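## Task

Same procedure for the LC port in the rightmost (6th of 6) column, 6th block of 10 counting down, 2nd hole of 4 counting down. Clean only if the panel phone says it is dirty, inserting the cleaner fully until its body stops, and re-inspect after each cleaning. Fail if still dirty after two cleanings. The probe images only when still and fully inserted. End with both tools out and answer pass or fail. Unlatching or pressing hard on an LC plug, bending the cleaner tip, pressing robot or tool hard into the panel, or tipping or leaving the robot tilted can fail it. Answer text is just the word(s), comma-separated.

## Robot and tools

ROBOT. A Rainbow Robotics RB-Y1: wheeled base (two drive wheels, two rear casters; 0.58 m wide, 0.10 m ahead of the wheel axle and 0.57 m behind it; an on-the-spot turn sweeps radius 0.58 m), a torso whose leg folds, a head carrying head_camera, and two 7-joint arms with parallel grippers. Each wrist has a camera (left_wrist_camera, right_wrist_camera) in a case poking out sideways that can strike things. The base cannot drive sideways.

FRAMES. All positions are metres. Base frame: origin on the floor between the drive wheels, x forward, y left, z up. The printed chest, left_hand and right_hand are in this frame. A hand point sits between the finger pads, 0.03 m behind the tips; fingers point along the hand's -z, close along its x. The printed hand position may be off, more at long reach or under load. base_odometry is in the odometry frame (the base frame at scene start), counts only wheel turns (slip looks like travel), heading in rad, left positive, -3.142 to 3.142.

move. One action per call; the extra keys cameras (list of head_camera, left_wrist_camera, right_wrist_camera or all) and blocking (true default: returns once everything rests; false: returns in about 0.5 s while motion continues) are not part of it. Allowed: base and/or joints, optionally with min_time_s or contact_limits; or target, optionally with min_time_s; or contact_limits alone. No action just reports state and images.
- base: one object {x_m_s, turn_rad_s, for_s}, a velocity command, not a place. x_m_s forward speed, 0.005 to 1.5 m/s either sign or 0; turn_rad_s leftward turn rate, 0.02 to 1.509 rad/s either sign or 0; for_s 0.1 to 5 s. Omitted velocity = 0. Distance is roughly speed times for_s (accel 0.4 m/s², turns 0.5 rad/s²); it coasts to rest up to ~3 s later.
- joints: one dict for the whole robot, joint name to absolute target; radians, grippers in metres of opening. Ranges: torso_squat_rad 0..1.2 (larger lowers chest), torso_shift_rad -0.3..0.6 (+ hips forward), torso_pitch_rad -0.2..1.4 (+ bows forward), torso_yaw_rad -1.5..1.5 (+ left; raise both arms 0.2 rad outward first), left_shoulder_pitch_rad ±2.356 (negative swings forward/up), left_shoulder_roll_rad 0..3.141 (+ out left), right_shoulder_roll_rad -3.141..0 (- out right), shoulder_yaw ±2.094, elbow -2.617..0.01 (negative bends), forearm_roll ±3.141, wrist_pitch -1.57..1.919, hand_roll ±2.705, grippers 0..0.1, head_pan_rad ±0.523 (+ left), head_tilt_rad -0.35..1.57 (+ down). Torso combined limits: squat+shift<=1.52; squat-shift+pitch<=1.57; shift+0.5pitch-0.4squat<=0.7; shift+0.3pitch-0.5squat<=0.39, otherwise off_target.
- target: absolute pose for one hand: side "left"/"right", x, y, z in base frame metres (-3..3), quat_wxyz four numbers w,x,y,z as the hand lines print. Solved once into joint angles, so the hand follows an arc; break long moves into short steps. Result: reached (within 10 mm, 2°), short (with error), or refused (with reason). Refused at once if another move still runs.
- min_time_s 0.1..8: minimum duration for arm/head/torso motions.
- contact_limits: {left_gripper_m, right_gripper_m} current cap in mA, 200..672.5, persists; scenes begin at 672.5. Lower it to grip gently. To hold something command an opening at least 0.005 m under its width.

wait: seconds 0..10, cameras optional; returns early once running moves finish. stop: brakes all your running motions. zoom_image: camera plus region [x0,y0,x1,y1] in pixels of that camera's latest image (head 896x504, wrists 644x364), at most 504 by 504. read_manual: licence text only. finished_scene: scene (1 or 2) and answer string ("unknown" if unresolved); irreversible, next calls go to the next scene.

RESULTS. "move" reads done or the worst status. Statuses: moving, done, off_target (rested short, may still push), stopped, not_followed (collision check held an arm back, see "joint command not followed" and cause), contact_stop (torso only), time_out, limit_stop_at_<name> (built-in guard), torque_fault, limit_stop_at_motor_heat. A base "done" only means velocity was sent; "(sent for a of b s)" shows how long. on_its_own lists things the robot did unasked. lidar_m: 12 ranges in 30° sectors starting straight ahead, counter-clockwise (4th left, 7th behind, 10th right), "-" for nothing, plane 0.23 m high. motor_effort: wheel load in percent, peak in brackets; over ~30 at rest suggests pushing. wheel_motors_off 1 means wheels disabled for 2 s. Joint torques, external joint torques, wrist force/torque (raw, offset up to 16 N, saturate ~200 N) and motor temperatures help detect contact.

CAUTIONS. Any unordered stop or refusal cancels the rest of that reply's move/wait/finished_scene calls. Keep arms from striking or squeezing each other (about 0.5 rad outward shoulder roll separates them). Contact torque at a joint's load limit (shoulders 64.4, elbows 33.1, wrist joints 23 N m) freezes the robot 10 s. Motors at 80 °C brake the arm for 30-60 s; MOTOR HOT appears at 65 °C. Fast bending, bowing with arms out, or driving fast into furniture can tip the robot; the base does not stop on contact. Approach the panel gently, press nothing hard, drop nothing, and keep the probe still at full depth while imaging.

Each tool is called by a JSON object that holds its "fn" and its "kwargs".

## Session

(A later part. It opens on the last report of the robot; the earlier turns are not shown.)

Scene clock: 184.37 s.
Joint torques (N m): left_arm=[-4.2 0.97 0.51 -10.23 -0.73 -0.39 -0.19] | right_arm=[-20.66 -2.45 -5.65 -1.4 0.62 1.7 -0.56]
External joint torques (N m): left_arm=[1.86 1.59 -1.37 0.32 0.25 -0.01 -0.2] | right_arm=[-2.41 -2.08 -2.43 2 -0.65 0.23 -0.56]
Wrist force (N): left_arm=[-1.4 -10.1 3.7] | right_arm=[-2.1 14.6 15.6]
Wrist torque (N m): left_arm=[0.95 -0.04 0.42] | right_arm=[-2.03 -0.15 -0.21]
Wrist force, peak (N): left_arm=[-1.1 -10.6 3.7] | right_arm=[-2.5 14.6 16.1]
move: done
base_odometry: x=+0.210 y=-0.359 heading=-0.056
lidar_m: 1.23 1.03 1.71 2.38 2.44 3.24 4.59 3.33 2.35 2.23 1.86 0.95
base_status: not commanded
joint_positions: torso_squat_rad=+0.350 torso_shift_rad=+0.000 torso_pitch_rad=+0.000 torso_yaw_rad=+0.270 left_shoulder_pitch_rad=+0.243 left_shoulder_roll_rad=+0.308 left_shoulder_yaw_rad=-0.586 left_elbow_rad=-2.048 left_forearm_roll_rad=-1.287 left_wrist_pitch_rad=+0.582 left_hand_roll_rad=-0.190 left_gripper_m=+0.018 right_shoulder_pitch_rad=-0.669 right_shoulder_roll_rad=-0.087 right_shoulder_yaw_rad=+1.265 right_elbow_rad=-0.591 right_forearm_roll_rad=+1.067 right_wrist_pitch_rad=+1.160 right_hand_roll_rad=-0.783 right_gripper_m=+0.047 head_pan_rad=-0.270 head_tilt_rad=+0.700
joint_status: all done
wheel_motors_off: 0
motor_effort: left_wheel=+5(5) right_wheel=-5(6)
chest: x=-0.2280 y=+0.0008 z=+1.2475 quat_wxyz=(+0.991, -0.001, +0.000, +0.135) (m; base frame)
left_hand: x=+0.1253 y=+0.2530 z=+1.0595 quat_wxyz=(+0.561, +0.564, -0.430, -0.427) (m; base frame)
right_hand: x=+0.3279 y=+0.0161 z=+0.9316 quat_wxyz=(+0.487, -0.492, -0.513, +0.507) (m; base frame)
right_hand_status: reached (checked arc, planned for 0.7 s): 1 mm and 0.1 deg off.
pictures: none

{"fn": "move", "kwargs": {"target": {"side":"right","x":0.3305,"y":0.0161,"z":0.9322,"quat_wxyz":[0.48682,-0.49319,-0.51332,0.50669]}, "min_time_s": 0.7}}

{"fn": "wait", "kwargs": {"seconds": 0.4, "cameras": ["right_wrist_camera"]}}

{"fn": "zoom_image", "kwargs": {"camera": "right_wrist_camera", "region": [322, 70, 342, 90]}}

{"fn": "zoom_image", "kwargs": {"camera": "right_wrist_camera", "region": [180, 80, 480, 364]}}

Scene clock: 186.43 s.
Joint torques (N m): left_arm=[-4.43 0.94 1 -10.23 -0.68 -0.42 -0.27] | right_arm=[-24.7 -4.78 -5.38 -1.1 0.7 0.47 -0.53]
External joint torques (N m): left_arm=[1.63 1.56 -0.88 0.31 0.3 -0.05 -0.28] | right_arm=[-6.36 -4.41 -2.27 2.22 -0.56 -1.02 -0.52]
Wrist force (N): left_arm=[-1.4 -10.0 3.3] | right_arm=[-4.0 13.8 28.6]
Wrist torque (N m): left_arm=[0.95 -0.03 0.43] | right_arm=[-2.37 0.14 -0.18]
Wrist force, peak (N): left_arm=[-1.2 -10.5 3.7] | right_arm=[-4.2 13.7 29.7]
move: done
base_odometry: x=+0.210 y=-0.359 heading=-0.056
lidar_m: 1.23 1.01 1.72 2.39 2.45 3.24 4.59 3.34 2.36 2.24 1.84 0.95
base_status: not commanded
joint_positions: torso_squat_rad=+0.350 torso_shift_rad=+0.000 torso_pitch_rad=+0.000 torso_yaw_rad=+0.270 left_shoulder_pitch_rad=+0.243 left_shoulder_roll_rad=+0.308 left_shoulder_yaw_rad=-0.586 left_elbow_rad=-2.048 left_forearm_roll_rad=-1.287 left_wrist_pitch_rad=+0.582 left_hand_roll_rad=-0.190 left_gripper_m=+0.018 right_shoulder_pitch_rad=-0.676 right_shoulder_roll_rad=-0.079 right_shoulder_yaw_rad=+1.265 right_elbow_rad=-0.570 right_forearm_roll_rad=+1.068 right_wrist_pitch_rad=+1.153 right_hand_roll_rad=-0.793 right_gripper_m=+0.047 head_pan_rad=-0.270 head_tilt_rad=+0.700
joint_status: all done
wheel_motors_off: 0
motor_effort: left_wheel=+6(6) right_wheel=-3(6)
chest: x=-0.2282 y=+0.0008 z=+1.2475 quat_wxyz=(+0.991, -0.001, +0.000, +0.135) (m; base frame)
left_hand: x=+0.1252 y=+0.2530 z=+1.0595 quat_wxyz=(+0.560, +0.564, -0.430, -0.427) (m; base frame)
right_hand: x=+0.3294 y=+0.0165 z=+0.9316 quat_wxyz=(+0.487, -0.492, -0.513, +0.507) (m; base frame)
right_hand_status: reached (checked arc, planned for 0.7 s): 1 mm and 0.1 deg off.
pictures: none

Scene clock: 186.83 s.
Joint torques (N m): left_arm=[-4.53 0.74 0.98 -10.25 -0.87 -0.28 -0.38] | right_arm=[-24.4 -4.99 -5.56 -0.92 0.82 0.5 -0.55]
External joint torques (N m): left_arm=[1.53 1.36 -0.9 0.3 0.1 0.1 -0.4] | right_arm=[-6.06 -4.62 -2.45 2.4 -0.44 -0.98 -0.54]
Wrist force (N): left_arm=[-0.9 -10.0 3.7] | right_arm=[-4.0 13.6 29.4]
Wrist torque (N m): left_arm=[0.96 0.02 0.43] | right_arm=[-2.37 0.15 -0.17]
Wrist force, peak (N): left_arm=[-0.8 -10.5 3.8] | right_arm=[-4.3 13.4 29.5]
base_odometry: x=+0.210 y=-0.359 heading=-0.056
lidar_m: 1.23 1.02 1.72 2.38 2.44 3.24 4.58 3.33 2.36 2.23 1.84 0.95
base_status: not commanded
joint_positions: torso_squat_rad=+0.350 torso_shift_rad=+0.000 torso_pitch_rad=+0.000 torso_yaw_rad=+0.270 left_shoulder_pitch_rad=+0.243 left_shoulder_roll_rad=+0.308 left_shoulder_yaw_rad=-0.586 left_elbow_rad=-2.048 left_forearm_roll_rad=-1.287 left_wrist_pitch_rad=+0.582 left_hand_roll_rad=-0.190 left_gripper_m=+0.018 right_shoulder_pitch_rad=-0.676 right_shoulder_roll_rad=-0.079 right_shoulder_yaw_rad=+1.265 right_elbow_rad=-0.570 right_forearm_roll_rad=+1.068 right_wrist_pitch_rad=+1.153 right_hand_roll_rad=-0.793 right_gripper_m=+0.047 head_pan_rad=-0.270 head_tilt_rad=+0.700
joint_status: all done
wheel_motors_off: 0
motor_effort: left_wheel=+6(6) right_wheel=-2(6)
chest: x=-0.2282 y=+0.0008 z=+1.2475 quat_wxyz=(+0.991, -0.001, +0.000, +0.135) (m; base frame)
left_hand: x=+0.1252 y=+0.2530 z=+1.0595 quat_wxyz=(+0.560, +0.564, -0.430, -0.427) (m; base frame)
right_hand: x=+0.3294 y=+0.0165 z=+0.9316 quat_wxyz=(+0.487, -0.492, -0.513, +0.507) (m; base frame)
right_hand_status: reached (checked arc, planned for 0.7 s): 1 mm and 0.1 deg off.
wait: 0.40 s; at rest by 0.27 s
pictures: right_wrist_camera

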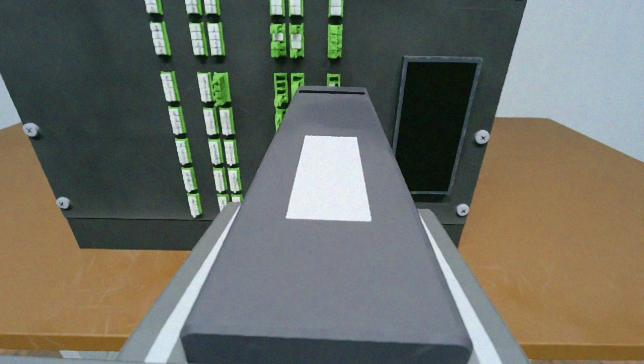

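Scaled by 25.200 from the camera's 644x364 image, which has a finer 920x520 frame.

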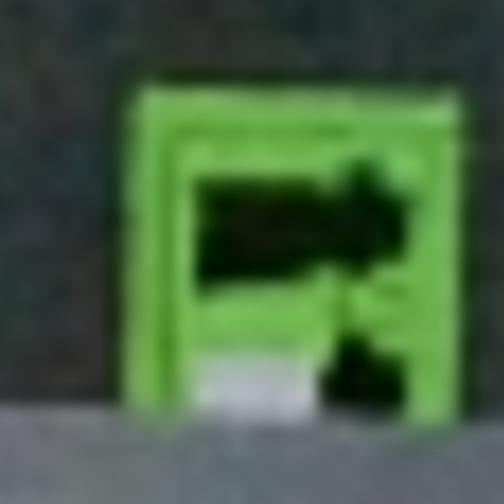

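Scaled by 1.680 from the camera's 644x364 image, which has a finer 920x520 frame.

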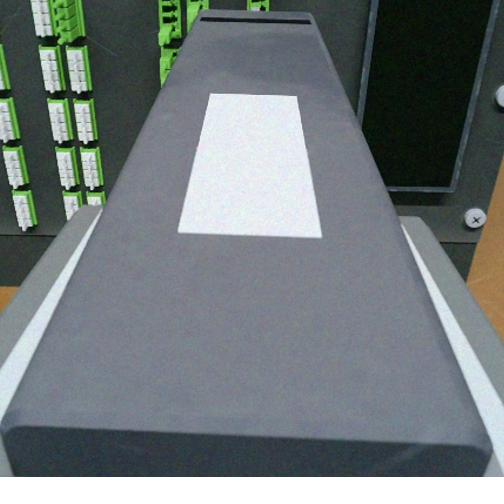

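{"fn": "zoom_image", "kwargs": {"camera": "right_wrist_camera", "region": [270, 90, 310, 120]}}

{"fn": "zoom_image", "kwargs": {"camera": "right_wrist_camera", "region": [200, 240, 240, 270]}}

{"fn": "zoom_image", "kwargs": {"camera": "right_wrist_camera", "region": [360, 90, 400, 120]}}

{"fn": "zoom_image", "kwargs": {"camera": "right_wrist_camera", "region": [420, 240, 460, 270]}}

Scaled by 12.600 from the camera's 644x364 image, which has a finer 920x520 frame.

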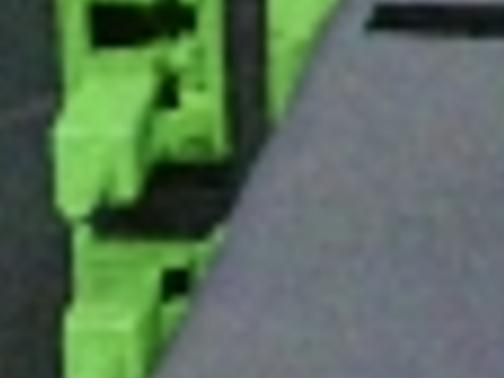

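Scaled by 12.600 from the camera's 644x364 image, which has a finer 920x520 frame.

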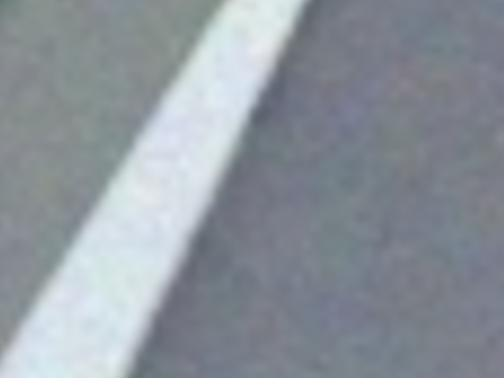

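Scaled by 12.600 from the camera's 644x364 image, which has a finer 920x520 frame.

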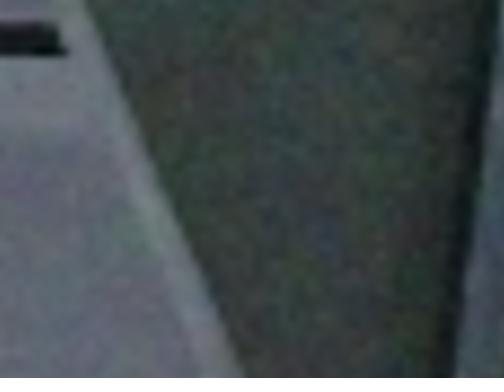

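Scaled by 12.600 from the camera's 644x364 image, which has a finer 920x520 frame.

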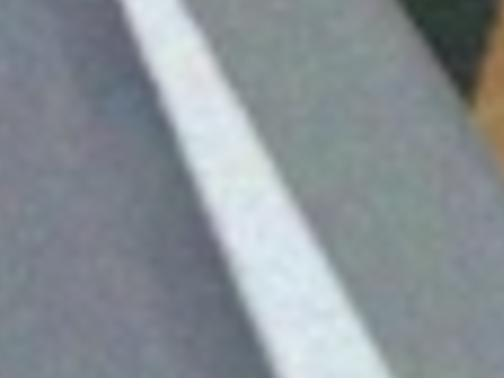

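{"fn": "zoom_image", "kwargs": {"camera": "right_wrist_camera", "region": [15, 115, 45, 145]}}

{"fn": "zoom_image", "kwargs": {"camera": "right_wrist_camera", "region": [50, 190, 80, 220]}}

{"fn": "zoom_image", "kwargs": {"camera": "right_wrist_camera", "region": [467, 122, 497, 152]}}

{"fn": "zoom_image", "kwargs": {"camera": "right_wrist_camera", "region": [448, 195, 478, 225]}}

Scaled by 16.800 from the camera's 644x364 image, which has a finer 920x520 frame.

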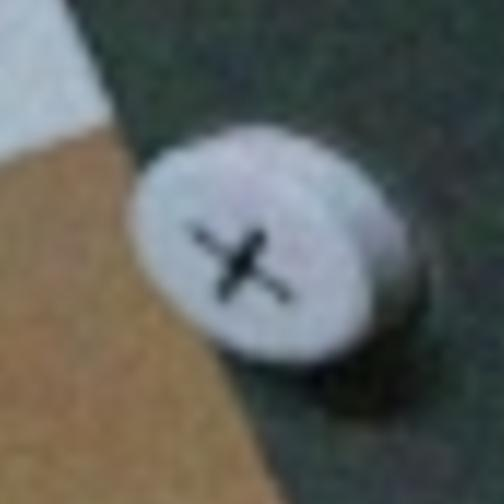

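Scaled by 16.800 from the camera's 644x364 image, which has a finer 920x520 frame.

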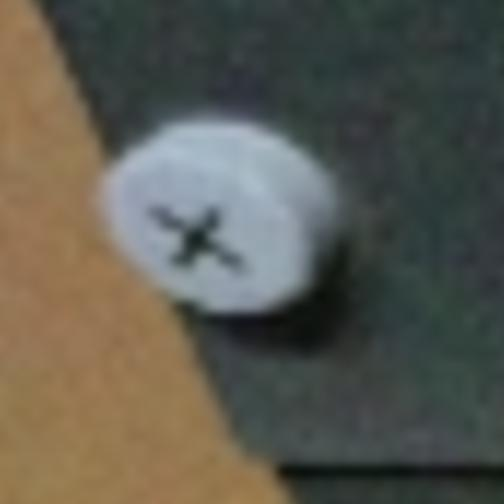

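Scaled by 16.800 from the camera's 644x364 image, which has a finer 920x520 frame.

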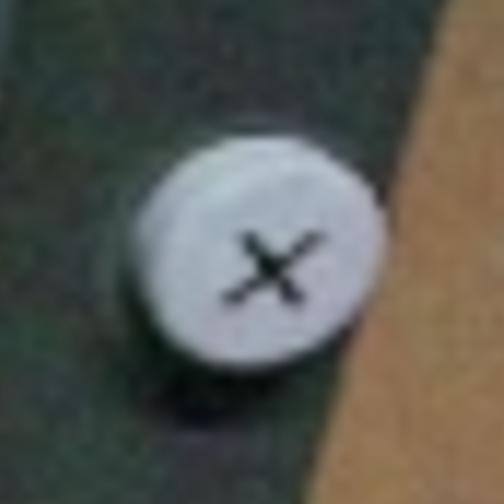

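Scaled by 16.800 from the camera's 644x364 image, which has a finer 920x520 frame.

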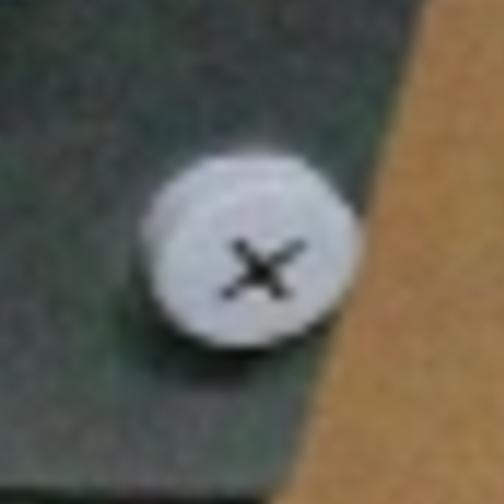

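{"fn": "move", "kwargs": {"target": {"side":"right","x":0.323,"y":0.0159,"z":0.932,"quat_wxyz":[0.48682,-0.49319,-0.51332,0.50669]}, "min_time_s": 0.8}}

{"fn": "move", "kwargs": {"target": {"side":"right","x":0.323,"y":0.0126,"z":0.932,"quat_wxyz":[0.48433,-0.49067,-0.51583,0.50917]}, "min_time_s": 0.8}}

{"fn": "move", "kwargs": {"target": {"side":"right","x":0.323,"y":0.0093,"z":0.932,"quat_wxyz":[0.48185,-0.48815,-0.51835,0.51165]}, "min_time_s": 0.8}}

{"fn": "wait", "kwargs": {"seconds": 0.4, "cameras": ["right_wrist_camera"]}}

{"fn": "zoom_image", "kwargs": {"camera": "right_wrist_camera", "region": [322, 70, 342, 90]}}

{"fn": "move", "kwargs": {"target": {"side":"right","x":0.328,"y":0.0093,"z":0.932,"quat_wxyz":[0.48185,-0.48815,-0.51835,0.51165]}, "min_time_s": 0.8}}

Scene clock: 193.23 s.
Joint torques (N m): left_arm=[-4.31 0.74 0.9 -10.19 -0.79 -0.27 -0.17] | right_arm=[-15.74 -2.01 -2.69 -3.3 1.05 2.18 0.06]
External joint torques (N m): left_arm=[1.74 1.36 -0.98 0.36 0.19 0.1 -0.19] | right_arm=[2.31 -1.74 0.68 0.26 -0.27 0.73 0.07]
Wrist force (N): left_arm=[-0.8 -10.2 3.6] | right_arm=[-0.7 15.4 4.8]
Wrist torque (N m): left_arm=[0.96 0.05 0.44] | right_arm=[-1.82 -0.56 -0.37]
Wrist force, peak (N): left_arm=[-1.0 -10.8 3.9] | right_arm=[-4.3 13.8 29.4]
move: done
base_odometry: x=+0.210 y=-0.359 heading=-0.056
lidar_m: 1.23 1.02 1.71 2.38 2.44 3.25 4.59 3.33 2.35 2.24 1.84 0.95
base_status: not commanded
joint_positions: torso_squat_rad=+0.350 torso_shift_rad=+0.000 torso_pitch_rad=+0.000 torso_yaw_rad=+0.270 left_shoulder_pitch_rad=+0.243 left_shoulder_roll_rad=+0.308 left_shoulder_yaw_rad=-0.586 left_elbow_rad=-2.048 left_forearm_roll_rad=-1.287 left_wrist_pitch_rad=+0.582 left_hand_roll_rad=-0.190 left_gripper_m=+0.018 right_shoulder_pitch_rad=-0.658 right_shoulder_roll_rad=-0.096 right_shoulder_yaw_rad=+1.266 right_elbow_rad=-0.622 right_forearm_roll_rad=+1.069 right_wrist_pitch_rad=+1.179 right_hand_roll_rad=-0.768 right_gripper_m=+0.047 head_pan_rad=-0.270 head_tilt_rad=+0.700
joint_status: all done
wheel_motors_off: 0
motor_effort: left_wheel=+5(7) right_wheel=-5(7)
chest: x=-0.2279 y=+0.0008 z=+1.2475 quat_wxyz=(+0.991, -0.001, +0.000, +0.135) (m; base frame)
left_hand: x=+0.1254 y=+0.2530 z=+1.0594 quat_wxyz=(+0.561, +0.564, -0.430, -0.427) (m; base frame)
right_hand: x=+0.3235 y=+0.0162 z=+0.9319 quat_wxyz=(+0.487, -0.494, -0.514, +0.505) (m; base frame)
right_hand_status: reached (checked arc, planned for 0.8 s): 1 mm and 0.2 deg off.
pictures: none

Scene clock: 194.37 s.
Joint torques (N m): left_arm=[-4.27 0.93 0.81 -10.22 -0.83 -0.3 -0.25] | right_arm=[-16.26 -3.28 -3.61 -3.16 1.13 2.54 0.24]
External joint torques (N m): left_arm=[1.78 1.56 -1.07 0.32 0.15 0.07 -0.26] | right_arm=[1.69 -2.74 0.05 0.53 -0.2 1.11 0.25]
Wrist force (N): left_arm=[-0.8 -10.0 3.5] | right_arm=[-0.3 16.1 4.8]
Wrist torque (N m): left_arm=[0.96 0.03 0.43] | right_arm=[-1.67 -0.62 -0.36]
Wrist force, peak (N): left_arm=[-1.2 -10.5 4.1] | right_arm=[-1.7 17.5 5.2]
move: done
base_odometry: x=+0.210 y=-0.359 heading=-0.056
lidar_m: 1.23 1.03 1.71 2.38 2.45 3.25 4.59 3.34 2.36 2.24 1.84 0.95
base_status: not commanded
joint_positions: torso_squat_rad=+0.350 torso_shift_rad=+0.000 torso_pitch_rad=+0.000 torso_yaw_rad=+0.270 left_shoulder_pitch_rad=+0.243 left_shoulder_roll_rad=+0.308 left_shoulder_yaw_rad=-0.586 left_elbow_rad=-2.048 left_forearm_roll_rad=-1.287 left_wrist_pitch_rad=+0.582 left_hand_roll_rad=-0.190 left_gripper_m=+0.018 right_shoulder_pitch_rad=-0.646 right_shoulder_roll_rad=-0.126 right_shoulder_yaw_rad=+1.270 right_elbow_rad=-0.672 right_forearm_roll_rad=+1.071 right_wrist_pitch_rad=+1.181 right_hand_roll_rad=-0.757 right_gripper_m=+0.047 head_pan_rad=-0.270 head_tilt_rad=+0.700
joint_status: all done
wheel_motors_off: 0
motor_effort: left_wheel=+5(5) right_wheel=-5(6)
chest: x=-0.2279 y=+0.0008 z=+1.2475 quat_wxyz=(+0.991, -0.001, +0.000, +0.135) (m; base frame)
left_hand: x=+0.1254 y=+0.2530 z=+1.0594 quat_wxyz=(+0.561, +0.564, -0.430, -0.427) (m; base frame)
right_hand: x=+0.3228 y=+0.0131 z=+0.9321 quat_wxyz=(+0.484, -0.491, -0.516, +0.508) (m; base frame)
right_hand_status: reached (checked arc, planned for 0.8 s): 1 mm and 0.2 deg off.
pictures: none

Scene clock: 195.50 s.
Joint torques (N m): left_arm=[-4.23 0.77 0.68 -10.19 -0.71 -0.35 -0.22] | right_arm=[-15.67 -4.75 -4.08 -2.88 0.79 2.69 0.29]
External joint torques (N m): left_arm=[1.82 1.39 -1.19 0.35 0.27 0.02 -0.24] | right_arm=[2.22 -3.92 -0.16 0.87 -0.55 1.27 0.3]
Wrist force (N): left_arm=[-1.3 -10.3 3.2] | right_arm=[0.2 16.1 4.5]
Wrist torque (N m): left_arm=[0.97 -0.03 0.42] | right_arm=[-1.70 -0.83 -0.38]
Wrist force, peak (N): left_arm=[-1.5 -10.4 3.8] | right_arm=[-0.8 17.2 5.8]
move: done
base_odometry: x=+0.210 y=-0.359 heading=-0.056
lidar_m: 1.23 1.03 1.71 2.38 2.44 3.25 4.58 3.33 2.35 2.24 1.84 0.95
base_status: not commanded
joint_positions: torso_squat_rad=+0.350 torso_shift_rad=+0.000 torso_pitch_rad=+0.000 torso_yaw_rad=+0.270 left_shoulder_pitch_rad=+0.243 left_shoulder_roll_rad=+0.308 left_shoulder_yaw_rad=-0.586 left_elbow_rad=-2.048 left_forearm_roll_rad=-1.287 left_wrist_pitch_rad=+0.582 left_hand_roll_rad=-0.190 left_gripper_m=+0.018 right_shoulder_pitch_rad=-0.637 right_shoulder_roll_rad=-0.153 right_shoulder_yaw_rad=+1.274 right_elbow_rad=-0.711 right_forearm_roll_rad=+1.073 right_wrist_pitch_rad=+1.179 right_hand_roll_rad=-0.750 right_gripper_m=+0.047 head_pan_rad=-0.270 head_tilt_rad=+0.700
joint_status: all done
wheel_motors_off: 0
motor_effort: left_wheel=+5(5) right_wheel=-4(6)
chest: x=-0.2279 y=+0.0008 z=+1.2475 quat_wxyz=(+0.991, -0.001, +0.000, +0.135) (m; base frame)
left_hand: x=+0.1254 y=+0.2530 z=+1.0594 quat_wxyz=(+0.561, +0.564, -0.430, -0.427) (m; base frame)
right_hand: x=+0.3228 y=+0.0100 z=+0.9322 quat_wxyz=(+0.481, -0.488, -0.519, +0.511) (m; base frame)
right_hand_status: reached (checked arc, planned for 0.8 s): 1 mm and 0.1 deg off.
pictures: none

Scene clock: 195.90 s.
Joint torques (N m): left_arm=[-4.18 0.97 0.69 -10.2 -0.74 -0.38 -0.31] | right_arm=[-15.67 -4.46 -4.06 -2.92 0.79 2.77 0.24]
External joint torques (N m): left_arm=[1.87 1.59 -1.19 0.35 0.24 0 -0.33] | right_arm=[2.21 -3.63 -0.14 0.83 -0.55 1.35 0.25]
Wrist force (N): left_arm=[-1.0 -10.0 3.4] | right_arm=[0.1 15.8 4.6]
Wrist torque (N m): left_arm=[0.92 0.01 0.42] | right_arm=[-1.64 -0.84 -0.36]
Wrist force, peak (N): left_arm=[-1.2 -10.5 3.6] | right_arm=[0.1 16.4 4.6]
base_odometry: x=+0.210 y=-0.359 heading=-0.056
lidar_m: 1.23 1.03 1.71 2.39 2.45 3.24 4.59 3.33 2.35 2.24 1.83 0.95
base_status: not commanded
joint_positions: torso_squat_rad=+0.350 torso_shift_rad=+0.000 torso_pitch_rad=+0.000 torso_yaw_rad=+0.270 left_shoulder_pitch_rad=+0.243 left_shoulder_roll_rad=+0.308 left_shoulder_yaw_rad=-0.586 left_elbow_rad=-2.048 left_forearm_roll_rad=-1.287 left_wrist_pitch_rad=+0.582 left_hand_roll_rad=-0.190 left_gripper_m=+0.018 right_shoulder_pitch_rad=-0.637 right_shoulder_roll_rad=-0.153 right_shoulder_yaw_rad=+1.274 right_elbow_rad=-0.711 right_forearm_roll_rad=+1.073 right_wrist_pitch_rad=+1.179 right_hand_roll_rad=-0.750 right_gripper_m=+0.047 head_pan_rad=-0.270 head_tilt_rad=+0.700
joint_status: all done
wheel_motors_off: 0
motor_effort: left_wheel=+5(5) right_wheel=-5(6)
chest: x=-0.2279 y=+0.0008 z=+1.2475 quat_wxyz=(+0.991, -0.001, +0.000, +0.135) (m; base frame)
left_hand: x=+0.1254 y=+0.2530 z=+1.0594 quat_wxyz=(+0.561, +0.564, -0.430, -0.427) (m; base frame)
right_hand: x=+0.3228 y=+0.0100 z=+0.9322 quat_wxyz=(+0.481, -0.488, -0.519, +0.511) (m; base frame)
right_hand_status: reached (checked arc, planned for 0.8 s): 1 mm and 0.1 deg off.
wait: 0.40 s; at rest by 0.27 s
pictures: right_wrist_camera

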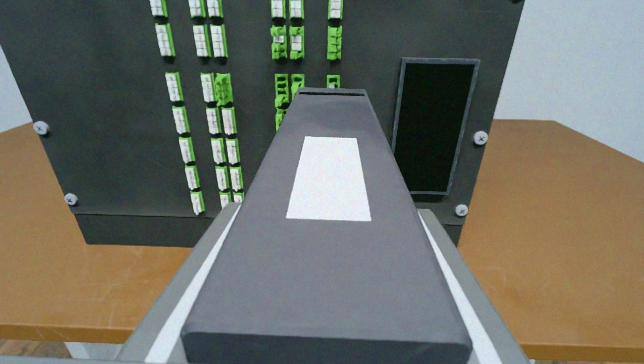

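Scaled by 25.200 from the camera's 644x364 image, which has a finer 920x520 frame.

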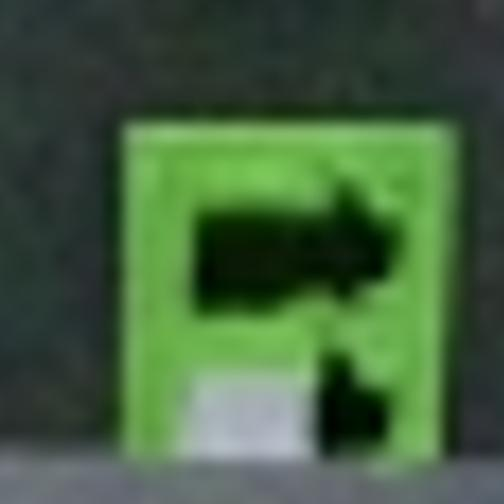

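Scene clock: 197.03 s.
Joint torques (N m): left_arm=[-4.03 1.1 0.82 -10.36 -0.87 -0.37 -0.26] | right_arm=[-17.56 -2.86 -6.1 -1.1 -0.25 2.4 -0.44]
External joint torques (N m): left_arm=[2.02 1.72 -1.06 0.19 0.11 0.01 -0.27] | right_arm=[0.54 -1.92 -2.28 2.5 -1.56 0.96 -0.44]
Wrist force (N): left_arm=[-1.0 -10.4 3.5] | right_arm=[0.5 14.7 6.8]
Wrist torque (N m): left_arm=[1.00 0.02 0.42] | right_arm=[-2.09 -0.92 -0.25]
Wrist force, peak (N): left_arm=[-1.1 -10.6 3.6] | right_arm=[3.2 14.9 7.6]
move: done
base_odometry: x=+0.210 y=-0.359 heading=-0.056
lidar_m: 1.23 1.02 1.71 2.39 2.45 3.23 4.58 3.34 2.36 2.24 1.84 0.94
base_status: not commanded
joint_positions: torso_squat_rad=+0.350 torso_shift_rad=+0.000 torso_pitch_rad=+0.000 torso_yaw_rad=+0.270 left_shoulder_pitch_rad=+0.243 left_shoulder_roll_rad=+0.308 left_shoulder_yaw_rad=-0.586 left_elbow_rad=-2.048 left_forearm_roll_rad=-1.287 left_wrist_pitch_rad=+0.582 left_hand_roll_rad=-0.190 left_gripper_m=+0.018 right_shoulder_pitch_rad=-0.649 right_shoulder_roll_rad=-0.147 right_shoulder_yaw_rad=+1.273 right_elbow_rad=-0.682 right_forearm_roll_rad=+1.072 right_wrist_pitch_rad=+1.163 right_hand_roll_rad=-0.764 right_gripper_m=+0.047 head_pan_rad=-0.270 head_tilt_rad=+0.700
joint_status: all done
wheel_motors_off: 0
motor_effort: left_wheel=+5(5) right_wheel=-5(7)
chest: x=-0.2279 y=+0.0008 z=+1.2475 quat_wxyz=(+0.991, -0.001, +0.000, +0.135) (m; base frame)
left_hand: x=+0.1254 y=+0.2530 z=+1.0594 quat_wxyz=(+0.561, +0.564, -0.430, -0.427) (m; base frame)
right_hand: x=+0.3276 y=+0.0098 z=+0.9322 quat_wxyz=(+0.481, -0.487, -0.518, +0.512) (m; base frame)
right_hand_status: reached (checked arc, planned for 0.8 s): 1 mm and 0.1 deg off.
pictures: none

{"fn": "move", "kwargs": {"target": {"side":"right","x":0.330,"y":0.0103,"z":0.9326,"quat_wxyz":[0.48185,-0.48815,-0.51835,0.51165]}, "min_time_s": 0.8}}

{"fn": "move", "kwargs": {"target": {"side":"right","x":0.332,"y":0.0103,"z":0.9326,"quat_wxyz":[0.48185,-0.48815,-0.51835,0.51165]}, "min_time_s": 0.8, "cameras": ["right_wrist_camera"]}}

Scene clock: 198.67 s.
Joint torques (N m): left_arm=[-4.28 0.88 0.81 -10.37 -0.79 -0.28 -0.26] | right_arm=[-18.86 -2.13 -5.6 -1.65 0.38 2.13 -0.54]
External joint torques (N m): left_arm=[1.77 1.5 -1.07 0.18 0.19 0.1 -0.28] | right_arm=[-0.63 -1.2 -1.88 1.88 -0.91 0.68 -0.53]
Wrist force (N): left_arm=[-1.4 -10.0 3.7] | right_arm=[-0.7 15.6 6.3]
Wrist torque (N m): left_arm=[0.95 -0.06 0.43] | right_arm=[-1.88 -0.56 -0.25]
Wrist force, peak (N): left_arm=[-0.7 -10.6 3.6] | right_arm=[1.8 15.2 7.1]
move: done
base_odometry: x=+0.210 y=-0.359 heading=-0.056
lidar_m: 1.23 1.02 1.71 2.38 2.45 3.24 4.59 3.35 2.34 2.23 1.85 0.95
base_status: not commanded
joint_positions: torso_squat_rad=+0.350 torso_shift_rad=+0.000 torso_pitch_rad=+0.000 torso_yaw_rad=+0.270 left_shoulder_pitch_rad=+0.243 left_shoulder_roll_rad=+0.308 left_shoulder_yaw_rad=-0.586 left_elbow_rad=-2.048 left_forearm_roll_rad=-1.287 left_wrist_pitch_rad=+0.582 left_hand_roll_rad=-0.190 left_gripper_m=+0.018 right_shoulder_pitch_rad=-0.656 right_shoulder_roll_rad=-0.138 right_shoulder_yaw_rad=+1.272 right_elbow_rad=-0.662 right_forearm_roll_rad=+1.071 right_wrist_pitch_rad=+1.155 right_hand_roll_rad=-0.772 right_gripper_m=+0.047 head_pan_rad=-0.270 head_tilt_rad=+0.700
joint_status: all done
wheel_motors_off: 0
motor_effort: left_wheel=+5(5) right_wheel=-3(6)
chest: x=-0.2279 y=+0.0008 z=+1.2475 quat_wxyz=(+0.991, -0.001, +0.000, +0.135) (m; base frame)
left_hand: x=+0.1254 y=+0.2530 z=+1.0594 quat_wxyz=(+0.561, +0.564, -0.430, -0.427) (m; base frame)
right_hand: x=+0.3298 y=+0.0105 z=+0.9326 quat_wxyz=(+0.482, -0.488, -0.518, +0.512) (m; base frame)
right_hand_status: reached (checked arc, planned for 0.8 s): 0 mm and 0.1 deg off.
pictures: none

Scene clock: 199.80 s.
Joint torques (N m): left_arm=[-4.35 1.12 0.96 -10.15 -0.76 -0.32 -0.19] | right_arm=[-18.44 -1.76 -4.9 -1.58 0.31 2.29 -0.6]
External joint torques (N m): left_arm=[1.71 1.75 -0.92 0.4 0.21 0.05 -0.2] | right_arm=[-0.12 -0.81 -1.27 1.85 -0.96 0.82 -0.6]
Wrist force (N): left_arm=[-1.0 -10.6 3.4] | right_arm=[-0.4 15.4 6.3]
Wrist torque (N m): left_arm=[1.00 0.01 0.43] | right_arm=[-1.87 -0.62 -0.24]
Wrist force, peak (N): left_arm=[-1.1 -10.7 3.6] | right_arm=[1.8 15.4 6.9]
move: done
base_odometry: x=+0.210 y=-0.359 heading=-0.056
lidar_m: 1.22 1.03 1.71 2.38 2.45 3.25 4.59 3.34 2.36 2.24 1.84 0.96
base_status: not commanded
joint_positions: torso_squat_rad=+0.350 torso_shift_rad=+0.000 torso_pitch_rad=+0.000 torso_yaw_rad=+0.270 left_shoulder_pitch_rad=+0.243 left_shoulder_roll_rad=+0.308 left_shoulder_yaw_rad=-0.586 left_elbow_rad=-2.048 left_forearm_roll_rad=-1.287 left_wrist_pitch_rad=+0.582 left_hand_roll_rad=-0.190 left_gripper_m=+0.018 right_shoulder_pitch_rad=-0.662 right_shoulder_roll_rad=-0.132 right_shoulder_yaw_rad=+1.272 right_elbow_rad=-0.643 right_forearm_roll_rad=+1.072 right_wrist_pitch_rad=+1.148 right_hand_roll_rad=-0.781 right_gripper_m=+0.047 head_pan_rad=-0.270 head_tilt_rad=+0.700
joint_status: all done
wheel_motors_off: 0
motor_effort: left_wheel=+5(5) right_wheel=-4(5)
chest: x=-0.2279 y=+0.0008 z=+1.2475 quat_wxyz=(+0.991, -0.001, +0.000, +0.135) (m; base frame)
left_hand: x=+0.1254 y=+0.2530 z=+1.0594 quat_wxyz=(+0.561, +0.564, -0.430, -0.427) (m; base frame)
right_hand: x=+0.3318 y=+0.0106 z=+0.9326 quat_wxyz=(+0.482, -0.488, -0.518, +0.512) (m; base frame)
right_hand_status: reached (checked arc, planned for 0.8 s): 0 mm and 0.1 deg off.
pictures: right_wrist_camera

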